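# Move one bottle from the cabinet onto the bench

## Task

Take exactly one bottle out of the cabinet and leave it standing upright on the bench, while the other two bottles remain inside the cabinet.

## Robot and tools

ROBOT. Two arms, left_arm and right_arm, each ride a carriage on one shared floor track that runs along y at x = 0. left_rail carries left_arm and is always the carriage on the +y side; right_rail carries right_arm. Each arm's base sits at x = 0, y = its carriage's position_m, z = 0.04 m, facing +x. Each arm ends in a two-finger gripper whose fingers point along the gripper's own +z and close along its y axis. A block juts about 10 cm toward the gripper's +x.

SCENE FRAME. Reported positions are fixed to the table: table top is z = 0, +z up, +x the direction the arms face, +y toward the left carriage, y = 0 at the track's middle. The table starts at x = 0.17 m. end_effector_position (m) is the point between the closed finger pads; fingertips reach roughly 33 mm past it at small openings.

execute_actions: argument actions, a list run in order; cameras optionally names cameras (or ["all"]); an empty actions list returns a status with images. Each action may hold rows, steps, until, and left_rail / right_rail commands.
- rows: up to 15 rows, one per control step (1/30 s). Every row is a single list of 18 numbers, each in [-1, 1], covering both arms even if one stays still: left dx, dy, dz, rx, ry, rz, left gripper position, force_limit, speed, then the same nine for the right arm. The six pose numbers are an offset, not a pose: measured from that arm's Hand target at the start of the action, along that Hand target's own axes, and every row counts from that same start. 1.0 equals 0.6 m for dx/dy/dz or 180 degrees; rx, ry, rz form one rotation vector. Sending six zeros re-requests the current Hand target. Ramp offsets up gradually (for example +0.01 per row, about 0.18 m/s) to avoid jerks.
- Gripper numbers are absolute: position +1 fully open (140 mm), about -0.8 pads touching, -1 close until blocked. force_limit -1 to +1 sets squeeze (roughly 14 N to 58 N at slow close); speed -1 to +1 sets finger speed (about 30 to 250 mm/s). A faster close grips harder. To leave a gripper unchanged, resend its last three numbers; 0 is a real command.
- steps: 1 to 450 control steps, default 15, at least the number of rows. After the last row each arm keeps heading for that row's target.
- until: ends the action early, reading only left_rail/right_rail fields, e.g. {"right_rail": {"position_status": ["!=", "moving"]}} or {"all": {"status": "ended"}}. Numbers need a comparison (=, !=, <, <=, >, >=).
- left_rail / right_rail: position_m is an absolute spot on the track in m (left -0.8 to 1.5, right -1.5 to 0.8); speed_m_s 0.01 to 1; acceleration_factor 0.1 to 1; or {"stop": true}. Any out-of-range value refuses the whole call. Keep carriages at least 0.78 m apart. To drive: send position_m, then wait with until position_status != moving; let the carriage arrive before aiming the gripper at a scene point.

move: target is one 18-number row or a list of up to 15 rows, same layout and offset meaning as rows; all rows of a list count from the same Hand targets, not from each other. speed: path top speed in m/s, 0.002 to 3.2 (default 0.25). blend: corner rounding in m for lists. stop_force: 4 to 120 N, one value for both arms, ends an arm's path on contact; leave it out when pulling away from something the gripper presses on, and do not rely on it while the gripper rotates. zero (only with stop_force) re-zeros force first. blocking=false returns early; then use wait or stop before new rows or moves. The result adds a move: line (done, off_target, held, fault, ...).

wait: seconds 0 to 10, robot holds last commands. stop: brakes a running move. zoom_image: camera (cam_high, cam_low, cam_front, cam_side, cam_left_wrist, cam_right_wrist) and region [x0, y0, x1, y1] in image pixels, at most 504 by 504, from the newest images. zero_wrist_force: arm left_arm or right_arm. finished_scene: scene number 1 or 2; ends the scene permanently.

RESULTS. Hand target is the pose the next offsets count from. object_status: 0 moving, 1 blocked while opening, 2 blocked while closing (a grip), 3 reached its command or pads met. position_measured is in counts: 3 fully open, ~139 for 60 mm, ~200 for 20 mm, ~230 pads meeting. Rail position_status: moving, done, contact_stop, time_out, stopped, stopped_with_arm, stopped_for_other_arm, stopped_for_other_carriage; position_answer taken or not_taken (resend once standing). Wrist force/torque are in the gripper's own axes. Joint lines list rail then six joints per arm.

CAUTIONS. Anything falling off the table, or set on the track or metal strip, fails the task. Forces near 150 N or joint overload cause a 10 s fault stop; motors at 85 °C lock the arm for 30 to 60 s. Avoid slamming fixed objects, dropping or releasing moving parts, touching the other arm, and squeezing the other gripper. Orientation commands are clipped to 32 degrees per step from the current one. Paths near an arm's own base can flip its posture; go around. A target slightly beyond a firm contact can trip a fault. To grip harder, raise force_limit and change position slightly (e.g. -1 to -0.98). Check the bottle is upright and steady, with the other two still in the cabinet, before finished_scene.

Each tool is called as name(argument=value, ...) on one line, values as JSON.

## Session

execute_actions(actions=[])

Scene clock: 0.00 s.
left_arm: end_effector_position=(+0.3563, +1.0982, +0.5790) position_measured=3 object_status=3 end_effector_quat_wxyz=(+0.000, +0.000, +1.000, +0.000) | right_arm: end_effector_position=(+0.3563, -0.9762, +0.5790) position_measured=3 object_status=3 end_effector_quat_wxyz=(+0.000, +0.000, +1.000, +0.000)
Joint positions: left_arm=[1.02 -0.281 -2.157 1.821 -1.235 -1.571 -0.28] | right_arm=[-1.055 -0.28 -2.157 1.821 -1.235 -1.571 -0.28]
Joint velocities: within noise
Joint torques (N m): no reading
Motor temperatures (°C): left_arm=[39 28 28 38 39 40] | right_arm=[35 29 27 42 30 41]
Wrist force (N): no reading
Wrist torque (N m): no reading
Wrist force, peak (N): no reading
Hand target: left_arm +0.3563, +1.0982, +0.5790; +0.000, +0.000, +1.000, +0.000 | right_arm +0.3563, -0.9762, +0.5790; +0.000, +0.000, +1.000, +0.000
Tool commands: left_gripper/position=+1.0 left_gripper/force_limit=+1.0 left_gripper/speed=+1.0 right_gripper/position=+1.0 right_gripper/force_limit=+1.0 right_gripper/speed=+1.0
left_rail: position_m=1.020 position_status=done
right_rail: position_m=-1.055 position_status=done

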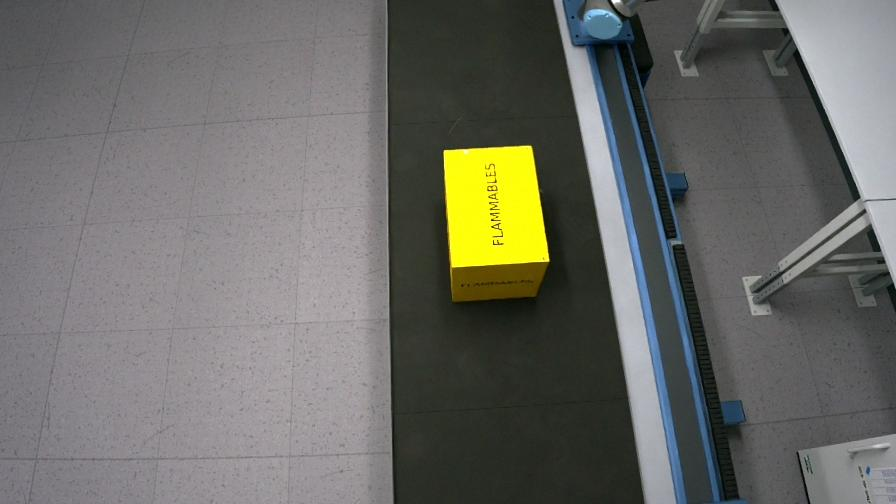

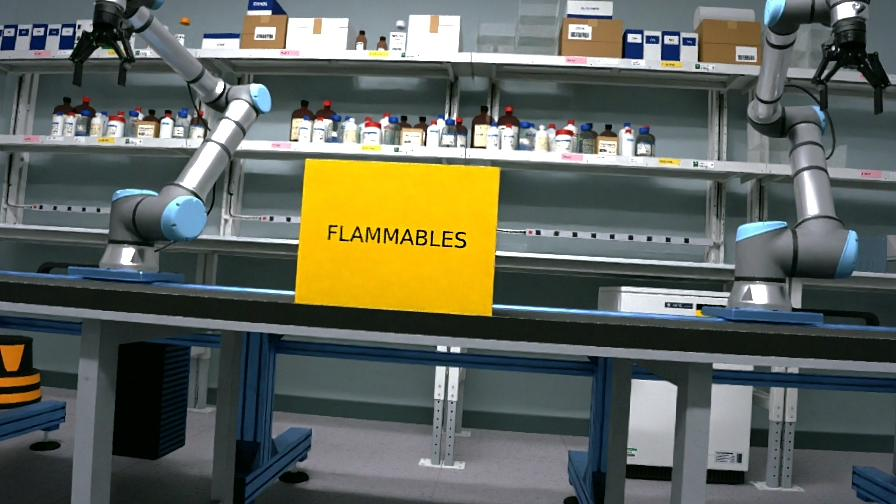

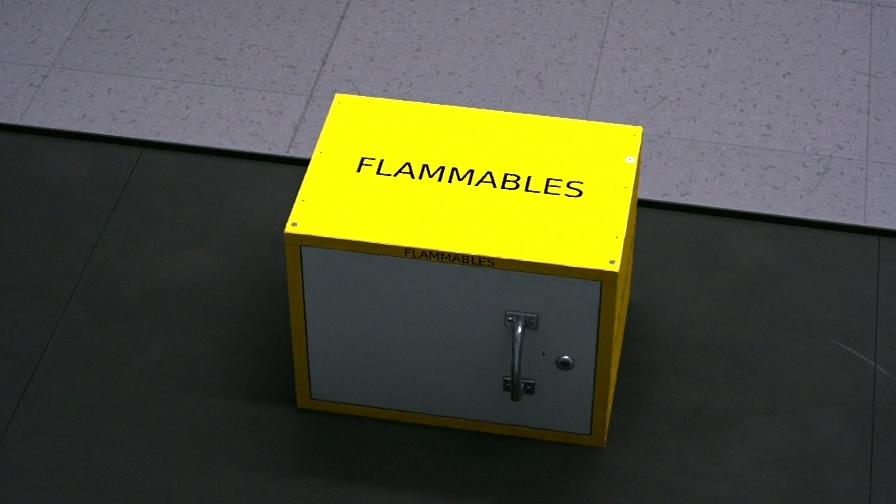

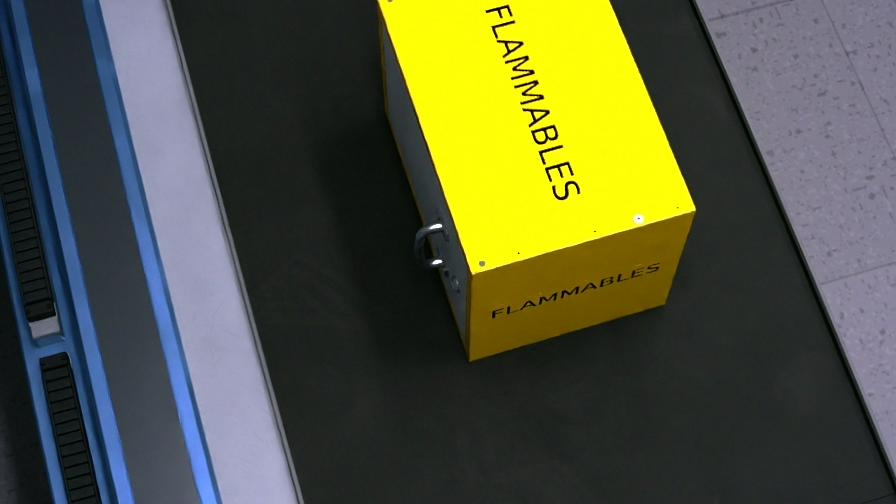

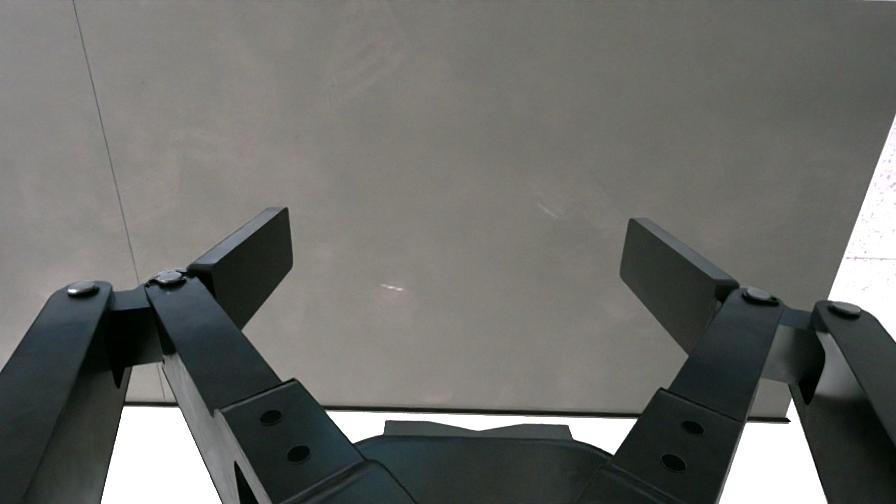

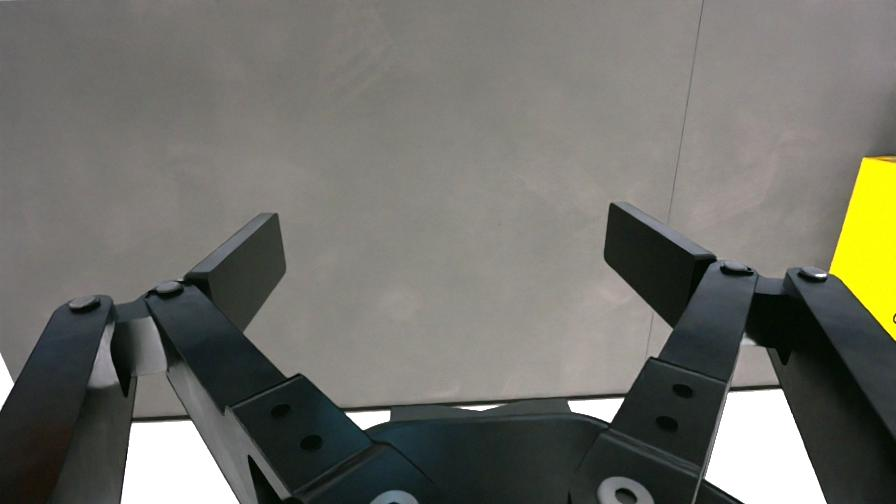

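execute_actions(actions=[{"right_rail":{"position_m":-0.55,"speed_m_s":0.5}},{"steps":200,"until":{"right_rail":{"position_status":["!=","moving"]}}}])

move(target=[[0,0,0,0,0,0,1,1,1,0,0,0,0,0,0.5,1,1,1],[0,0,0,0,0,0,1,1,1,0,0,0,0,0,1.0,1,1,1]], speed=0.7, blend=[0.05,0])

move(target=[0,0,0,0,0,0,1,1,1,-0.1,0,0.1,0,0.3056,0,1,1,1], speed=0.4, cameras=["all"])

Scene clock: 46.57 s.
left_arm: end_effector_position=(+0.3563, +1.0982, +0.5790) position_measured=3 object_status=3 end_effector_quat_wxyz=(+0.000, +0.000, +1.000, +0.000) | right_arm: end_effector_position=(+0.3563, -0.4714, +0.5790) position_measured=3 object_status=3 end_effector_quat_wxyz=(+0.000, +0.000, +1.000, +0.000)
Joint positions: left_arm=[1.02 -0.281 -2.157 1.821 -1.235 -1.571 -0.28] | right_arm=[-0.55 -0.28 -2.157 1.821 -1.235 -1.571 -0.281]
Joint torques (N m): left_arm=[3.16 0.94 -47.09 -4.61 0.13 -0.43] | right_arm=[-0.19 2.18 -46.41 -4.49 -0.3 0.97]
Wrist force (N): left_arm=[-0.4 0.2 0.1] | right_arm=[0.1 -0.1 -0.1]
Wrist torque (N m): left_arm=[0.04 0.09 0.01] | right_arm=[-0.02 -0.03 0.00]
Wrist force, peak (N): left_arm=[-0.6 0.5 0.7] | right_arm=[0.2 -1.7 0.0]
Hand target: left_arm +0.3563, +1.0982, +0.5790; +0.000, +0.000, +1.000, +0.000 | right_arm +0.3563, -0.4714, +0.5790; +0.000, +0.000, +1.000, +0.000
Tool commands: left_gripper/position=+1.0 left_gripper/force_limit=+1.0 left_gripper/speed=+1.0 right_gripper/position=+1.0 right_gripper/force_limit=+1.0 right_gripper/speed=+1.0
left_rail: position_m=1.020 position_status=done
right_rail: position_m=-0.550 speed_m_s=0.50 position_status=done

Scene clock: 49.60 s.
left_arm: end_effector_position=(+0.3563, +1.0982, +0.5790) position_measured=3 object_status=3 end_effector_quat_wxyz=(+0.000, +0.000, +1.000, +0.000) | right_arm: end_effector_position=(+0.3563, -0.4714, +0.5790) position_measured=3 object_status=3 end_effector_quat_wxyz=(+0.000, +1.000, +0.000, +0.000)
Joint positions: left_arm=[1.02 -0.281 -2.157 1.821 -1.235 -1.571 -0.28] | right_arm=[-0.55 -0.281 -2.157 1.821 -1.235 -1.571 2.861]
Joint torques (N m): left_arm=[3.59 2.22 -46.77 -4.7 0.16 -0.87] | right_arm=[11.98 18.84 -53.01 -7.39 -3.14 2.87]
Wrist force (N): left_arm=[-0.4 0.0 -0.1] | right_arm=[-0.5 -0.2 -0.4]
Wrist torque (N m): left_arm=[0.00 0.09 0.00] | right_arm=[0.01 0.09 -0.13]
Wrist force, peak (N): left_arm=[0.8 0.2 0.1] | right_arm=[-0.7 -0.8 0.0]
Hand target: left_arm +0.3563, +1.0982, +0.5790; +0.000, +0.000, +1.000, +0.000 | right_arm +0.3563, -0.4714, +0.5790; +0.000, +1.000, +0.000, +0.000
Off the commanded pose: left_arm 0.000 m, 0 deg | right_arm 0.000 m, 0 deg.
left_rail: position_m=1.020 position_status=done
right_rail: position_m=-0.550 speed_m_s=0.50 position_status=done
move: done

Scene clock: 52.40 s.
left_arm: end_effector_position=(+0.3563, +1.0982, +0.5790) position_measured=3 object_status=3 end_effector_quat_wxyz=(+0.000, +0.000, +1.000, +0.000) | right_arm: end_effector_position=(+0.2969, -0.4692, +0.5190) position_measured=3 object_status=3 end_effector_quat_wxyz=(+0.118, +0.887, -0.061, +0.441)
Joint positions: left_arm=[1.02 -0.281 -2.157 1.821 -1.235 -1.571 -0.28] | right_arm=[-0.55 -0.216 -2.878 2.445 -2.084 -1.664 3.015]
Joint torques (N m): left_arm=[3.63 2.98 -46.6 -4.8 0.27 -0.2] | right_arm=[12.33 60.05 -39.07 -8.2 -3.8 3.99]
Wrist force (N): left_arm=[0.0 0.6 -0.1] | right_arm=[-1.0 -0.6 -0.8]
Wrist torque (N m): left_arm=[0.12 0.00 0.00] | right_arm=[0.09 0.27 -0.41]
Wrist force, peak (N): left_arm=[-0.7 0.4 0.1] | right_arm=[-1.8 -2.2 -0.6]
Hand target: left_arm +0.3563, +1.0982, +0.5790; +0.000, +0.000, +1.000, +0.000 | right_arm +0.2963, -0.4714, +0.5190; +0.000, +0.887, +0.000, +0.462
Off the commanded pose: left_arm 0.000 m, 0 deg | right_arm 0.002 m, 15 deg.
left_rail: position_m=1.020 position_status=done
right_rail: position_m=-0.550 speed_m_s=0.50 position_status=done
move: off_target (right_arm)
camera_calibration:
cam_right_wrist: T_world_to_cam=[[-0.26095, -0.948855, 0.177707, -0.463105], [-0.820218, 0.120854, -0.559139, 0.592503], [0.509065, -0.291666, -0.809805, 0.318101], [0, 0, 0, 1]] pos_world=[0.203201, -0.418246, 0.671188]

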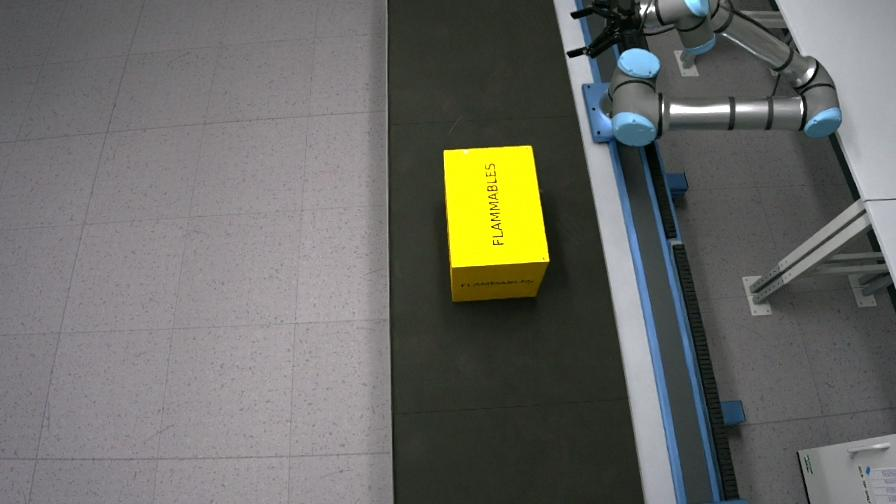

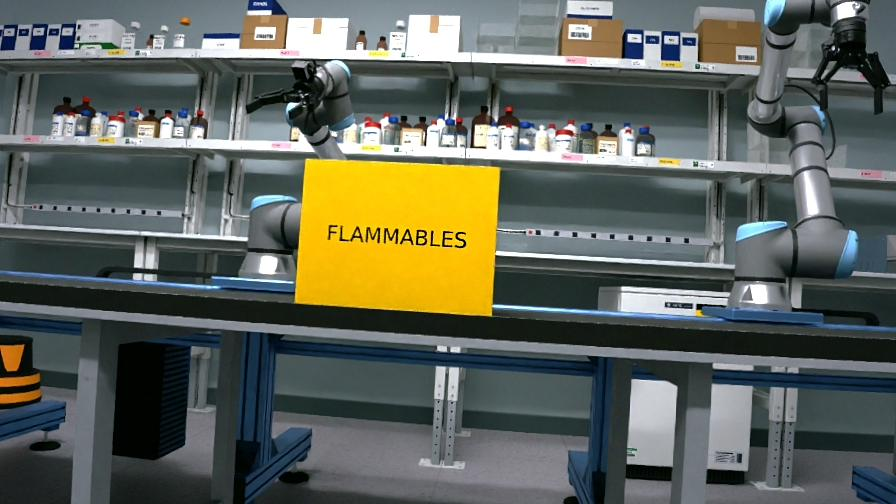

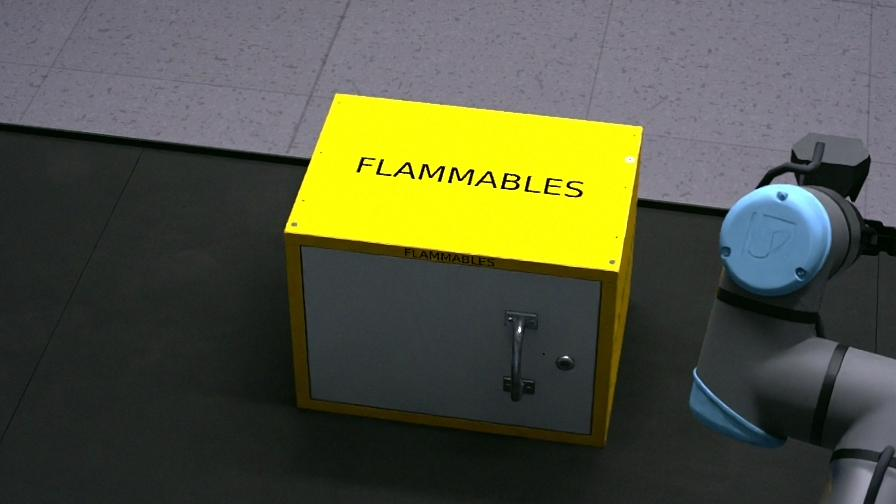

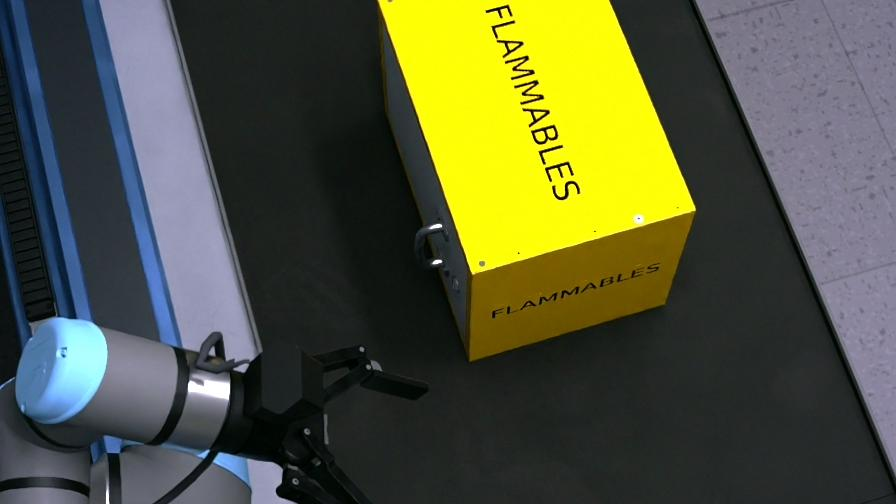

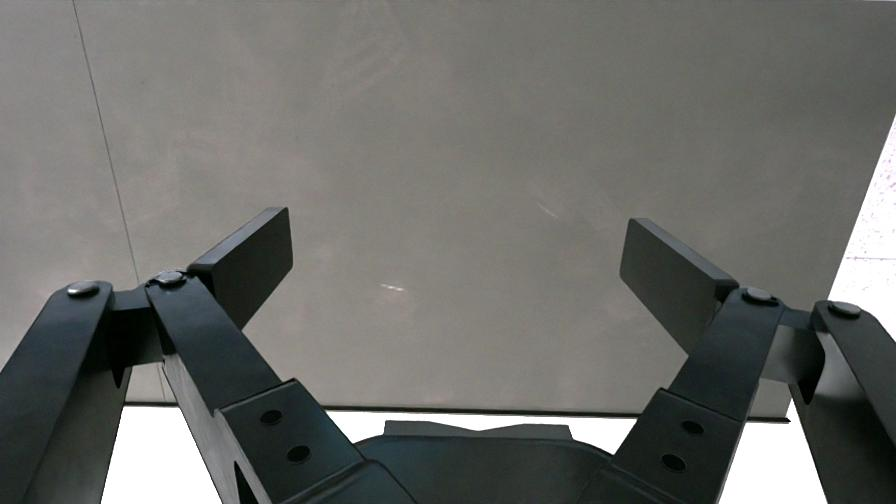

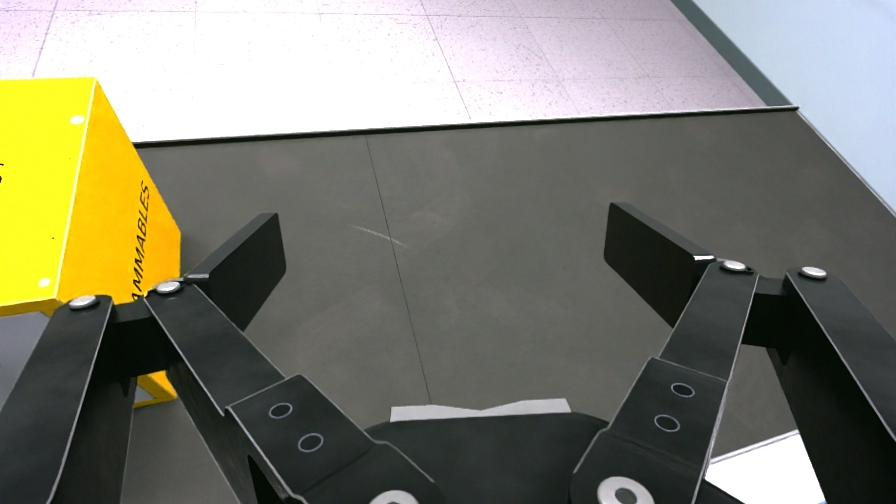

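move(target=[0,0,0,0,0,0,1,1,1,-0.1875,-0.568,0.078,0,0,0,1,1,1], cameras=["cam_front","cam_side","cam_right_wrist","cam_low"])

Scene clock: 63.57 s.
left_arm: end_effector_position=(+0.3563, +1.0982, +0.5790) position_measured=3 object_status=3 end_effector_quat_wxyz=(+0.000, +0.000, +1.000, +0.000) | right_arm: end_effector_position=(+0.2744, -0.2028, +0.4252) position_measured=3 object_status=3 end_effector_quat_wxyz=(-0.173, +0.831, +0.083, +0.522)
Joint positions: left_arm=[1.02 -0.281 -2.157 1.821 -1.235 -1.571 -0.28] | right_arm=[-0.55 -0.608 -3.451 2.589 -1.585 -0.667 2.782]
Joint torques (N m): left_arm=[2.8 0.15 -46.02 -5.29 -0.19 -0.23] | right_arm=[14.51 73.02 -27.2 -7 -1.68 3.48]
Wrist force (N): left_arm=[0.1 0.4 0.1] | right_arm=[-0.2 -1.0 -1.2]
Wrist torque (N m): left_arm=[0.10 -0.03 0.00] | right_arm=[0.07 0.12 -0.41]
Wrist force, peak (N): left_arm=[-0.8 0.2 0.2] | right_arm=[1.8 -13.7 -4.9]
Hand target: left_arm +0.3563, +1.0982, +0.5790; +0.000, +0.000, +1.000, +0.000 | right_arm +0.2744, -0.2029, +0.4252; -0.173, +0.831, +0.083, +0.522 (not the last commanded pose)
Off the commanded pose: left_arm 0.000 m, 0 deg | right_arm 0.077 m, 24 deg.
left_rail: position_m=1.020 position_status=done
right_rail: position_m=-0.550 speed_m_s=0.50 position_status=done
led back after a hold (right arm): the arm was led back toward your command in small steps, so it may still be short of it.
shoulder posture changed (right arm): the wrist came as close to joint 2's axis as it can, and the arm is now in the other of its two shoulder postures.
move: held (right_arm; a check stopped the path); limits=held
pose unreachable (right arm): on one or more control steps of this call, first in action 0 (counted from 0), this arm could not follow its commanded pose, so it was not sent that pose on those steps. It may still have moved: this result reports where it is.
cause: moving toward the commanded pose would bring a part of the arm (just beyond joint 3 (shoulder lift)) too close to the robot's own body.
camera_calibration:
cam_right_wrist: T_world_to_cam=[[0.26703, -0.944818, -0.189776, -0.187348], [-0.708032, -0.0587568, -0.703732, 0.483704], [0.653747, 0.322284, -0.684651, 0.36294], [0, 0, 0, 1]] pos_world=[0.155234, -0.265559, 0.553331]
Images, in order (width x height): cam_low 896x504, cam_front 896x504, cam_side 896x504, cam_right_wrist 896x504.

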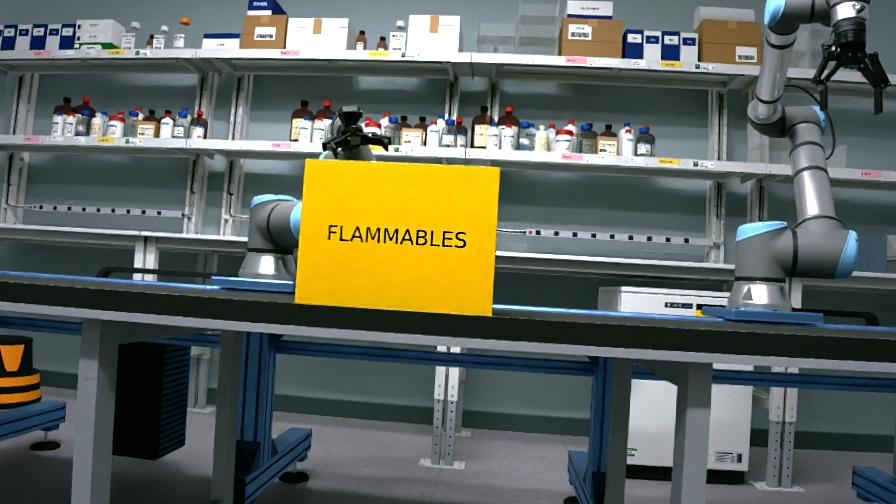

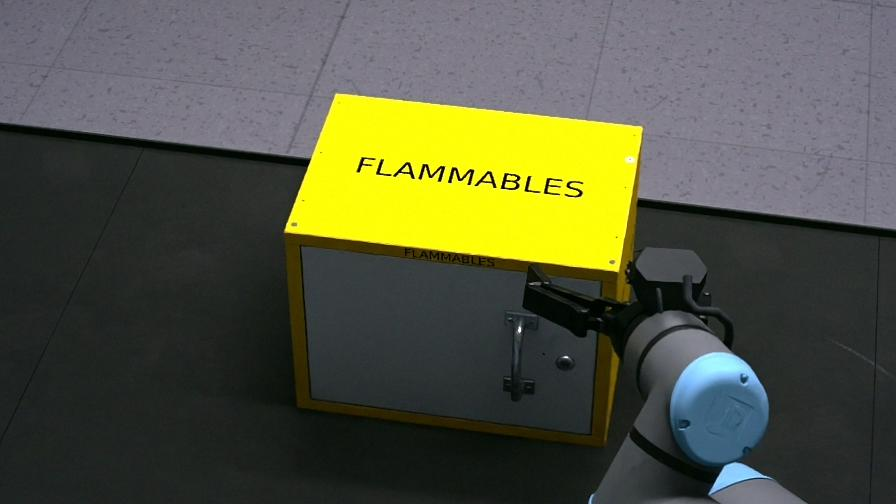

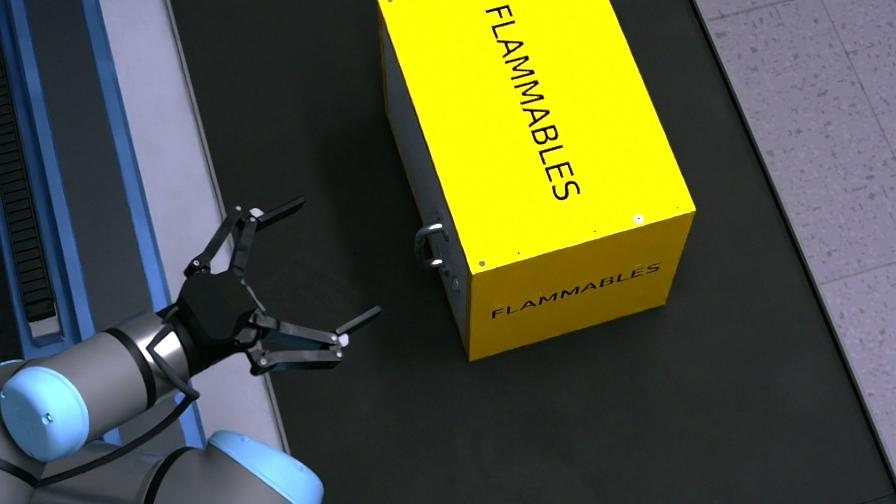

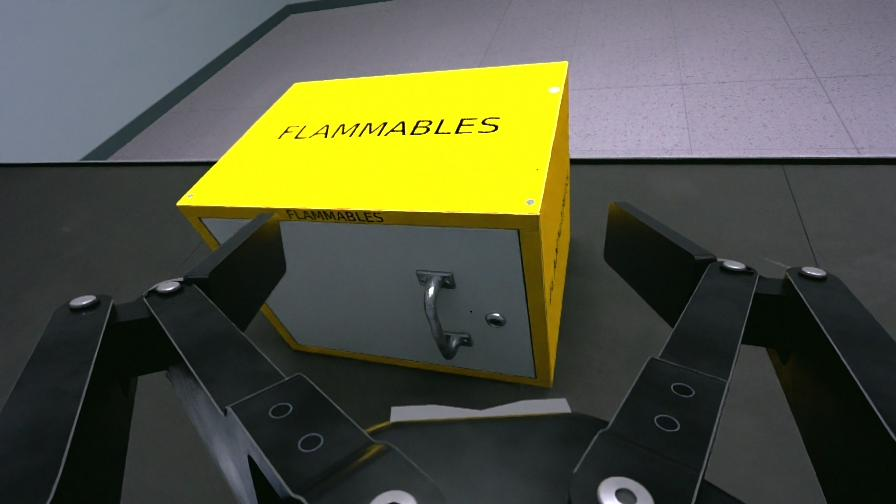

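move(target=[0,0,0,0,0,0,1,1,1,0.302,0.43,0.254,0,0,0,1,1,1], speed=0.15)

Scene clock: 84.60 s.
left_arm: end_effector_position=(+0.3563, +1.0982, +0.5790) position_measured=3 object_status=3 end_effector_quat_wxyz=(+0.000, +0.000, +1.000, +0.000) | right_arm: end_effector_position=(+0.5644, -0.3926, +0.4754) position_measured=3 object_status=3 end_effector_quat_wxyz=(-0.173, +0.831, +0.083, +0.522)
Joint positions: left_arm=[1.02 -0.281 -2.157 1.821 -1.235 -1.571 -0.28] | right_arm=[-0.55 -0.563 -2.281 2.582 -2.782 -0.702 2.826]
Joint torques (N m): left_arm=[1.33 -0.27 -46.2 -5.09 0.06 -0.41] | right_arm=[11.97 30.83 -52.3 -6.62 -2.3 3.74]
Wrist force (N): left_arm=[0.2 0.0 0.1] | right_arm=[-0.7 -0.3 -0.2]
Wrist torque (N m): left_arm=[-0.01 -0.04 0.00] | right_arm=[0.23 0.26 -0.51]
Wrist force, peak (N): left_arm=[-0.5 0.8 0.2] | right_arm=[-1.5 -3.0 -1.8]
Hand target: left_arm +0.3563, +1.0982, +0.5790; +0.000, +0.000, +1.000, +0.000 | right_arm +0.5644, -0.3926, +0.4754; -0.173, +0.831, +0.083, +0.522
Off the commanded pose: left_arm 0.000 m, 0 deg | right_arm 0.000 m, 0 deg.
left_rail: position_m=1.020 position_status=done
right_rail: position_m=-0.550 speed_m_s=0.50 position_status=done
shoulder posture changed (right arm): the wrist came as close to joint 2's axis as it can, and the arm is now in the other of its two shoulder postures.
move: done

execute_actions(actions=[{"right_rail":{"position_m":-0.95,"speed_m_s":0.5}},{"steps":200,"until":{"right_rail":{"position_status":["!=","moving"]}}}])

move(target=[0,0,0,0,0,0,1,1,1,-0.193,-0.542,-0.058,-0.1236,-0.0509,-0.004,1,1,1])

move(target=[0,0,0,0,0,0,1,1,1,-0.31,-0.667,-0.007,0,0,0,1,1,1], cameras=["cam_front","cam_side","cam_right_wrist","cam_high"])

Scene clock: 101.37 s.
left_arm: end_effector_position=(+0.3563, +1.0982, +0.5790) position_measured=3 object_status=3 end_effector_quat_wxyz=(+0.000, +0.000, +1.000, +0.000) | right_arm: end_effector_position=(+0.5644, -0.7926, +0.4754) position_measured=3 object_status=3 end_effector_quat_wxyz=(-0.173, +0.831, +0.083, +0.522)
Joint positions: left_arm=[1.02 -0.281 -2.157 1.821 -1.235 -1.571 -0.28] | right_arm=[-0.95 -0.562 -2.281 2.582 -2.782 -0.702 2.827]
Joint torques (N m): left_arm=[2.49 0.8 -46.07 -5.11 0.02 -0.49] | right_arm=[11.41 14.67 -50.58 -6.81 -0.09 3.51]
Wrist force (N): left_arm=[0.1 0.4 0.3] | right_arm=[-0.8 -0.7 -0.5]
Wrist torque (N m): left_arm=[0.10 -0.01 0.01] | right_arm=[0.15 0.28 -0.51]
Wrist force, peak (N): left_arm=[-0.5 0.7 -0.1] | right_arm=[-1.2 -1.7 -0.5]
Hand target: left_arm +0.3563, +1.0982, +0.5790; +0.000, +0.000, +1.000, +0.000 | right_arm +0.5644, -0.7926, +0.4754; -0.173, +0.831, +0.083, +0.522
Tool commands: left_gripper/position=+1.0 left_gripper/force_limit=+1.0 left_gripper/speed=+1.0 right_gripper/position=+1.0 right_gripper/force_limit=+1.0 right_gripper/speed=+1.0
Off the commanded pose: left_arm 0.000 m, 0 deg | right_arm 0.000 m, 0 deg.
left_rail: position_m=1.020 position_status=done
right_rail: position_m=-0.950 speed_m_s=0.50 position_status=done

Scene clock: 103.47 s.
left_arm: end_effector_position=(+0.3563, +1.0982, +0.5790) position_measured=3 object_status=3 end_effector_quat_wxyz=(+0.000, +0.000, +1.000, +0.000) | right_arm: end_effector_position=(+0.3806, -0.4994, +0.4507) position_measured=3 object_status=3 end_effector_quat_wxyz=(+0.001, +0.887, +0.000, +0.461)
Joint positions: left_arm=[1.02 -0.281 -2.157 1.821 -1.235 -1.571 -0.28] | right_arm=[-0.95 0.963 -1.879 2.3 -2.672 -2.31 3.833]
Joint torques (N m): left_arm=[2.88 0.89 -46.33 -5.41 -0.05 -0.44] | right_arm=[13.36 -3.78 -51.15 -1.45 -4.57 3.5]
Wrist force (N): left_arm=[-0.1 0.3 0.1] | right_arm=[-0.7 -1.0 -0.4]
Wrist torque (N m): left_arm=[0.06 0.04 0.01] | right_arm=[0.03 0.19 -0.35]
Wrist force, peak (N): left_arm=[-0.2 0.7 0.2] | right_arm=[-1.5 -3.7 -2.1]
Hand target: left_arm +0.3563, +1.0982, +0.5790; +0.000, +0.000, +1.000, +0.000 | right_arm +0.3806, -0.4994, +0.4507; +0.001, +0.887, +0.000, +0.461
Off the commanded pose: left_arm 0.000 m, 0 deg | right_arm 0.000 m, 0 deg.
left_rail: position_m=1.020 position_status=done
right_rail: position_m=-0.950 speed_m_s=0.50 position_status=done
move: done

Scene clock: 105.80 s.
left_arm: end_effector_position=(+0.3563, +1.0982, +0.5790) position_measured=3 object_status=3 end_effector_quat_wxyz=(+0.000, +0.000, +1.000, +0.000) | right_arm: end_effector_position=(+0.2711, -0.0992, +0.3001) position_measured=3 object_status=3 end_effector_quat_wxyz=(+0.001, +0.887, +0.000, +0.461)
Joint positions: left_arm=[1.02 -0.281 -2.157 1.821 -1.235 -1.571 -0.28] | right_arm=[-0.95 1.374 -1.162 1.753 -2.43 -2.503 4.381]
Joint torques (N m): left_arm=[2.94 2.31 -46.85 -5.53 0.03 -0.15] | right_arm=[14.21 -63.18 -46.86 -1.05 -5.19 3.41]
Wrist force (N): left_arm=[0.3 -0.4 0.3] | right_arm=[-0.2 -0.2 -0.5]
Wrist torque (N m): left_arm=[-0.09 -0.07 0.01] | right_arm=[0.12 0.17 -0.33]
Wrist force, peak (N): left_arm=[-0.9 0.4 0.2] | right_arm=[-1.8 -2.8 -0.8]
Hand target: left_arm +0.3563, +1.0982, +0.5790; +0.000, +0.000, +1.000, +0.000 | right_arm +0.2711, -0.0992, +0.3001; +0.001, +0.887, +0.000, +0.461
Off the commanded pose: left_arm 0.000 m, 0 deg | right_arm 0.000 m, 0 deg.
left_rail: position_m=1.020 position_status=done
right_rail: position_m=-0.950 speed_m_s=0.50 position_status=done
move: done
camera_calibration:
cam_right_wrist: T_world_to_cam=[[-0.053026, -0.998335, 0.0226862, -0.0946653], [-0.816365, 0.0302549, -0.576743, 0.399567], [0.575096, -0.0491026, -0.816611, 0.270105], [0, 0, 0, 1]] pos_world=[0.165836, -0.0933337, 0.453166]
Images, in order (width x height): cam_high 896x504, cam_front 896x504, cam_side 896x504, cam_right_wrist 896x504.

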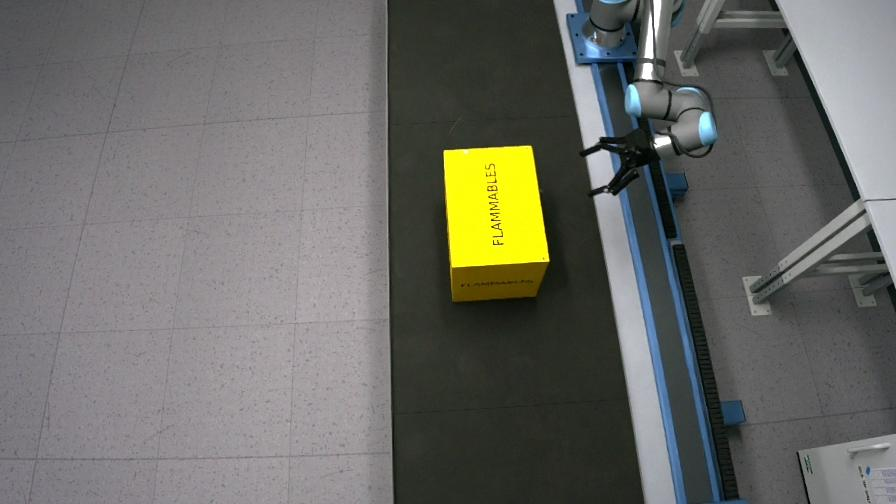

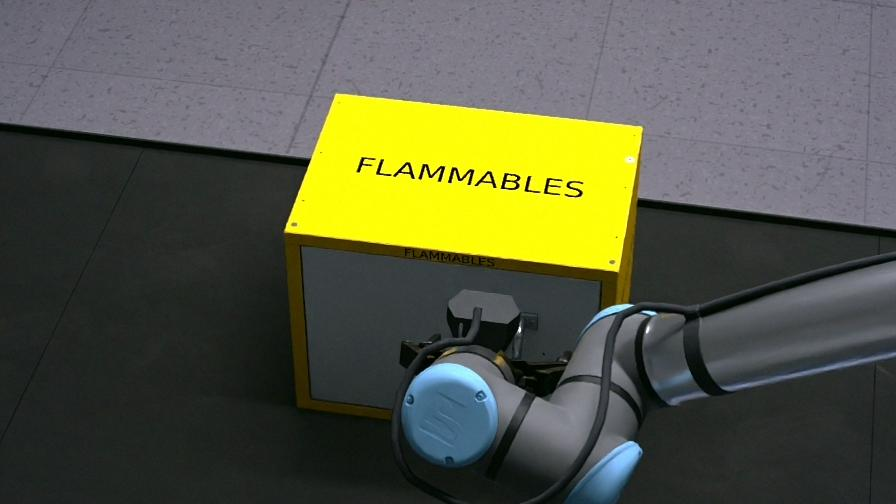

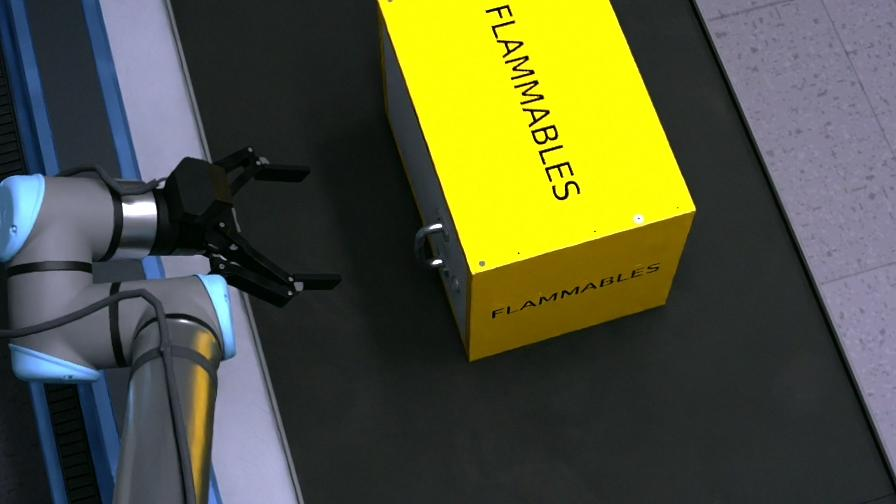

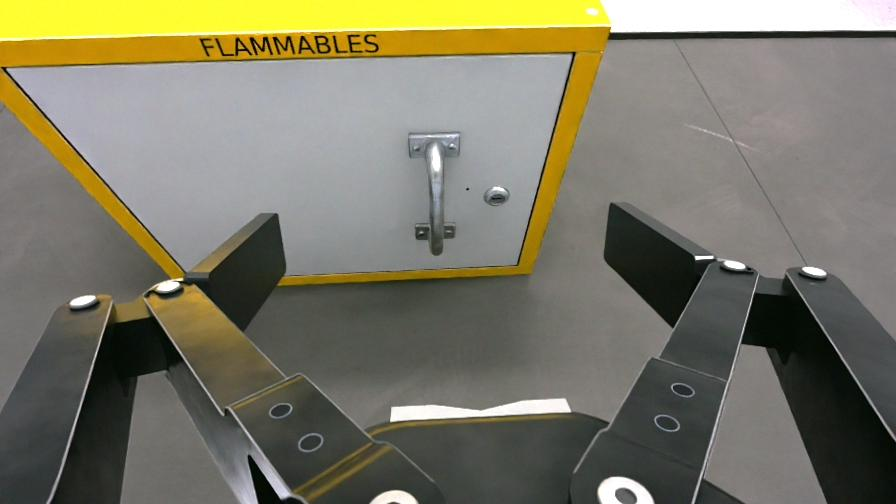

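move(target=[0,0,0,0,0,0,1,1,1,-0.0865,0.0067,0.298,0,0,0,1,1,1], speed=0.12, stop_force=15, cameras=["cam_front","cam_side","cam_right_wrist"])

Scene clock: 127.00 s.
left_arm: end_effector_position=(+0.3563, +1.0982, +0.5790) position_measured=3 object_status=3 end_effector_quat_wxyz=(+0.000, +0.000, +1.000, +0.000) | right_arm: end_effector_position=(+0.3876, -0.1038, +0.1549) position_measured=3 object_status=3 end_effector_quat_wxyz=(+0.001, +0.887, +0.000, +0.461)
Joint positions: left_arm=[1.02 -0.281 -2.157 1.821 -1.235 -1.571 -0.28] | right_arm=[-0.95 1.238 -0.97 1.811 -2.844 -2.456 4.173]
Joint torques (N m): left_arm=[3.92 1.61 -46.99 -5.32 0.28 -0.75] | right_arm=[-14.19 -76.4 -40.73 -8.02 0.17 -3.11]
Wrist force (N): left_arm=[0.0 0.3 0.3] | right_arm=[-0.7 -0.6 -0.7]
Wrist torque (N m): left_arm=[0.07 0.00 0.00] | right_arm=[0.02 0.24 -0.25]
Wrist force, peak (N): left_arm=[0.5 0.7 0.6] | right_arm=[-0.3 -0.7 -3.2]
Hand target: left_arm +0.3563, +1.0982, +0.5790; +0.000, +0.000, +1.000, +0.000 | right_arm +0.3876, -0.1038, +0.1549; +0.001, +0.887, +0.000, +0.461
Off the commanded pose: left_arm 0.000 m, 0 deg | right_arm 0.000 m, 0 deg.
left_rail: position_m=1.020 position_status=done
right_rail: position_m=-0.950 speed_m_s=0.50 position_status=done
move: done
camera_calibration:
cam_right_wrist: T_world_to_cam=[[-0.053026, -0.998335, 0.0226862, -0.0896863], [-0.816365, 0.0302549, -0.576743, 0.411067], [0.575096, -0.0491026, -0.816611, 0.0843137], [0, 0, 0, 1]] pos_world=[0.282336, -0.0978337, 0.307966]
Images, in order (width x height): cam_front 896x504, cam_side 896x504, cam_right_wrist 896x504.

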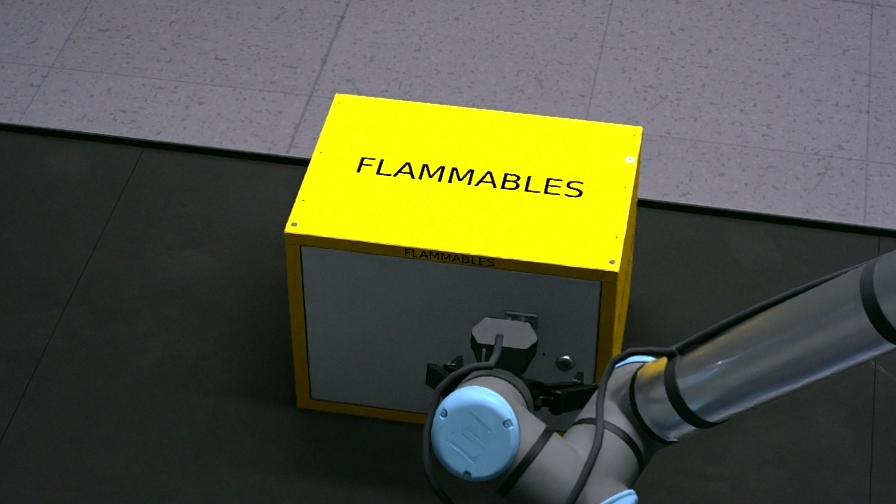

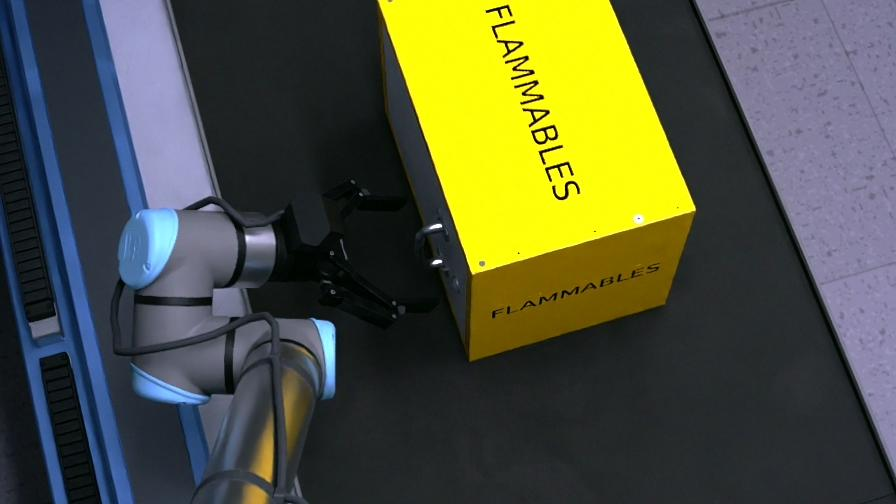

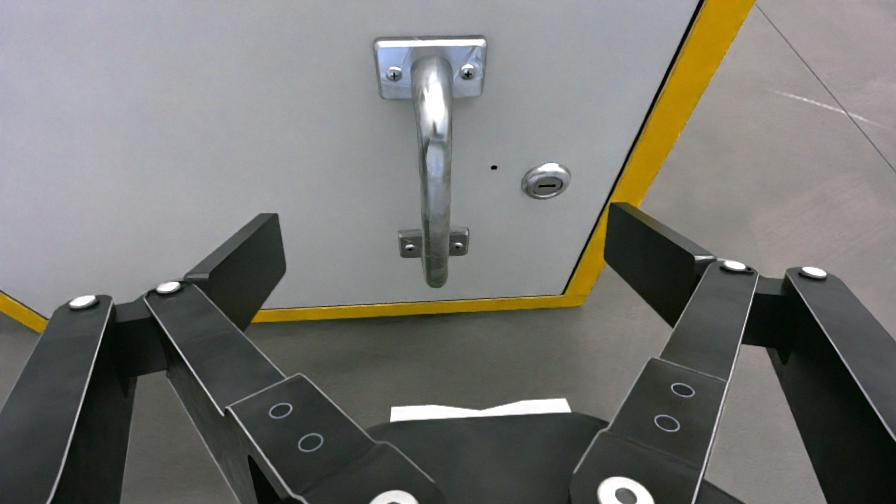

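move(target=[0,0,0,0,0,0,1,1,1,0,-0.0067,0,0,0,0,1,-0.5,-1], speed=0.05)

execute_actions(actions=[{"rows":[[0,0,0,0,0,0,1,1,1,0,0,0,0,0,0,-1,-0.5,-1]],"steps":180}], cameras=["cam_side","cam_right_wrist"])

Scene clock: 132.90 s.
left_arm: end_effector_position=(+0.3563, +1.0982, +0.5790) position_measured=3 object_status=3 end_effector_quat_wxyz=(+0.000, +0.000, +1.000, +0.000) | right_arm: end_effector_position=(+0.3876, -0.0998, +0.1549) position_measured=3 object_status=3 end_effector_quat_wxyz=(+0.001, +0.887, +0.000, +0.461)
Joint positions: left_arm=[1.02 -0.281 -2.157 1.821 -1.235 -1.571 -0.28] | right_arm=[-0.95 1.239 -0.966 1.803 -2.838 -2.457 4.175]
Joint torques (N m): left_arm=[2.89 1.15 -45.87 -5.79 0.14 0] | right_arm=[12.19 -76.51 -40.22 -1.94 -5.47 3.66]
Wrist force (N): left_arm=[0.3 -0.1 1.0] | right_arm=[-0.8 -0.8 -0.2]
Wrist torque (N m): left_arm=[-0.02 -0.07 0.00] | right_arm=[-0.04 0.27 -0.36]
Wrist force, peak (N): left_arm=[0.3 -0.1 1.0] | right_arm=[-1.3 -1.0 -0.5]
Hand target: left_arm +0.3563, +1.0982, +0.5790; +0.000, +0.000, +1.000, +0.000 | right_arm +0.3876, -0.0997, +0.1549; +0.001, +0.887, +0.000, +0.461
Off the commanded pose: left_arm 0.000 m, 0 deg | right_arm 0.000 m, 0 deg.
left_rail: position_m=1.020 position_status=done
right_rail: position_m=-0.950 speed_m_s=0.50 position_status=done
move: done

Scene clock: 139.10 s.
left_arm: end_effector_position=(+0.3563, +1.0982, +0.5790) position_measured=3 object_status=3 end_effector_quat_wxyz=(+0.000, +0.000, +1.000, +0.000) | right_arm: end_effector_position=(+0.3876, -0.0997, +0.1549) position_measured=213 object_status=2 end_effector_quat_wxyz=(+0.001, +0.887, +0.000, +0.461)
Joint positions: left_arm=[1.02 -0.281 -2.157 1.821 -1.235 -1.571 -0.28] | right_arm=[-0.95 1.239 -0.966 1.803 -2.838 -2.457 4.175]
Joint torques (N m): left_arm=[1.9 0.24 -47.16 -5.92 0.1 -0.25] | right_arm=[-9.86 -98.95 -18.17 -1.42 -5.15 3.35]
Wrist force (N): left_arm=[-0.5 0.3 0.5] | right_arm=[0.7 -20.5 4.5]
Wrist torque (N m): left_arm=[0.06 0.11 0.01] | right_arm=[0.32 0.26 -0.34]
Wrist force, peak (N): left_arm=[0.3 0.5 0.9] | right_arm=[-1.0 -23.2 6.3]
Hand target: left_arm +0.3563, +1.0982, +0.5790; +0.000, +0.000, +1.000, +0.000 | right_arm +0.3876, -0.0997, +0.1549; +0.001, +0.887, +0.000, +0.461
Off the commanded pose: left_arm 0.000 m, 0 deg | right_arm 0.000 m, 0 deg.
left_rail: position_m=1.020 position_status=done
right_rail: position_m=-0.950 speed_m_s=0.50 position_status=done
camera_calibration:
cam_right_wrist: T_world_to_cam=[[-0.053026, -0.998335, 0.0226862, -0.0855931], [-0.816365, 0.0302549, -0.576743, 0.410943], [0.575096, -0.0491026, -0.816611, 0.084515], [0, 0, 0, 1]] pos_world=[0.282336, -0.0937337, 0.307966]
Images, in order (width x height): cam_side 896x504, cam_right_wrist 896x504.

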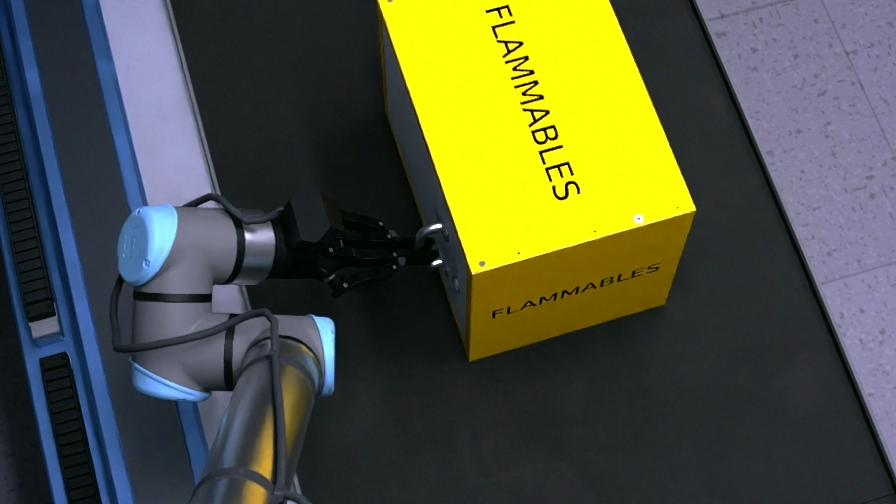

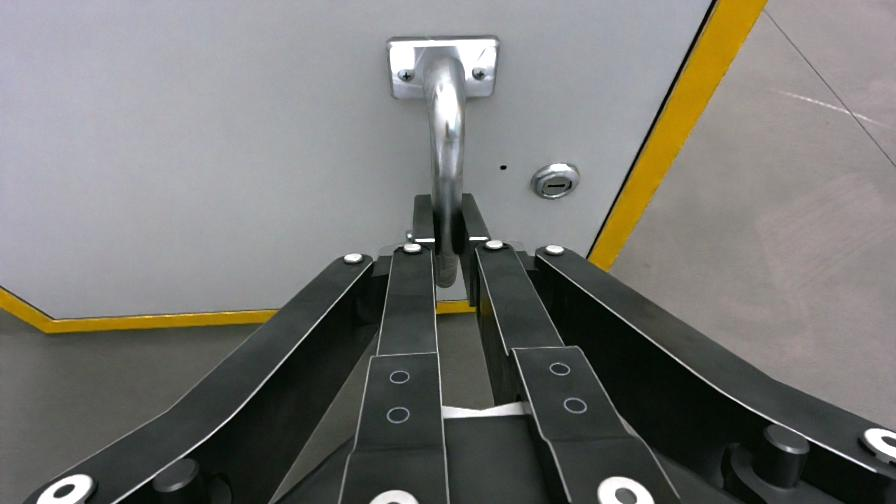

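move(target=[0,0,0,0,0,0,1,1,1,-0.0519,-0.0217,-0.0742,0,0,0,-1,-0.5,-1], speed=0.04, stop_force=50, cameras=["cam_side","cam_right_wrist"])

Scene clock: 164.33 s.
left_arm: end_effector_position=(+0.3563, +1.0982, +0.5790) position_measured=3 object_status=3 end_effector_quat_wxyz=(+0.000, +0.000, +1.000, +0.000) | right_arm: end_effector_position=(+0.3333, -0.0865, +0.1550) position_measured=213 object_status=2 end_effector_quat_wxyz=(+0.001, +0.887, +0.000, +0.461)
Joint positions: left_arm=[1.02 -0.281 -2.157 1.821 -1.235 -1.571 -0.28] | right_arm=[-0.95 1.305 -0.972 1.791 -2.744 -2.482 4.273]
Joint torques (N m): left_arm=[2.88 -0.15 -46.58 -6.43 0.22 -0.37] | right_arm=[14.31 -109.93 -31.33 0.06 -5.9 3.62]
Wrist force (N): left_arm=[-0.4 0.2 0.4] | right_arm=[2.8 -10.4 6.2]
Wrist torque (N m): left_arm=[0.04 0.08 0.01] | right_arm=[0.10 0.12 -0.49]
Wrist force, peak (N): left_arm=[-0.6 0.6 0.4] | right_arm=[6.4 27.3 -5.9]
Hand target: left_arm +0.3563, +1.0982, +0.5790; +0.000, +0.000, +1.000, +0.000 | right_arm +0.3333, -0.0866, +0.1550; +0.001, +0.887, +0.000, +0.461
Off the commanded pose: left_arm 0.000 m, 0 deg | right_arm 0.000 m, 0 deg.
left_rail: position_m=1.020 position_status=done
right_rail: position_m=-0.950 speed_m_s=0.50 position_status=done
move: done
camera_calibration:
cam_right_wrist: T_world_to_cam=[[-0.053026, -0.998335, 0.0226862, -0.0753965], [-0.816365, 0.0302549, -0.576743, 0.366275], [0.575096, -0.0491026, -0.816611, 0.116468], [0, 0, 0, 1]] pos_world=[0.228036, -0.0806337, 0.308066]
Images, in order (width x height): cam_side 896x504, cam_right_wrist 896x504.

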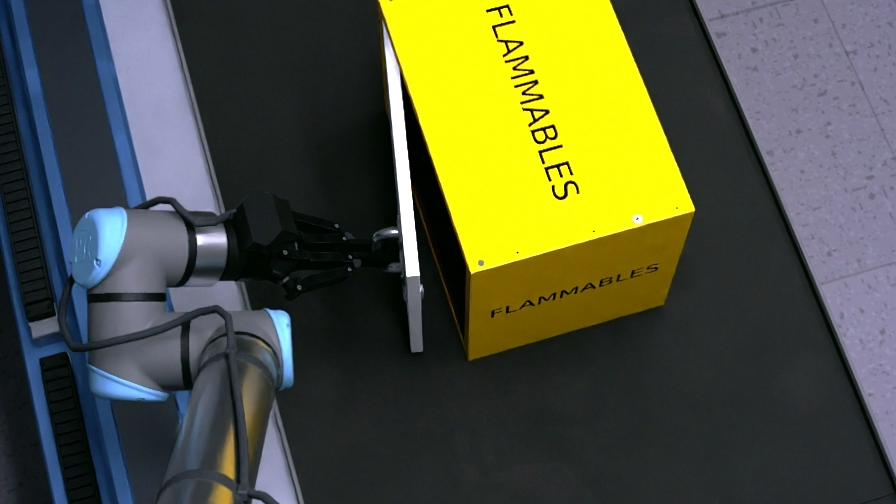

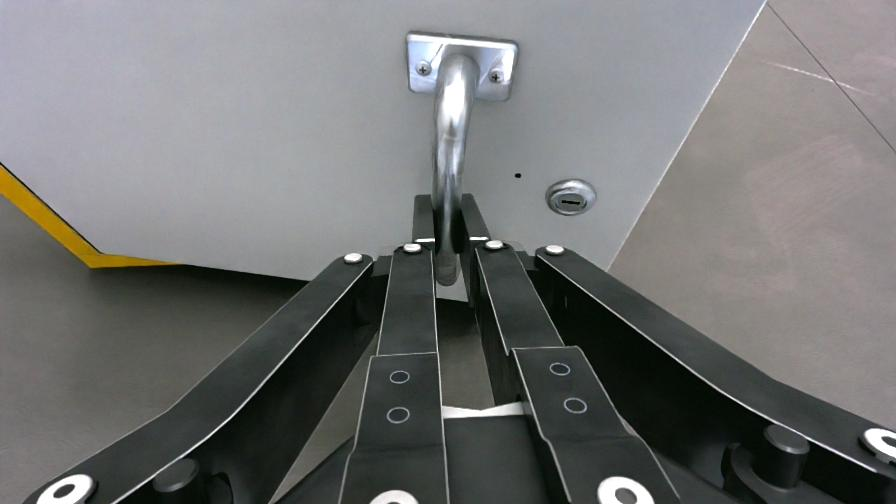

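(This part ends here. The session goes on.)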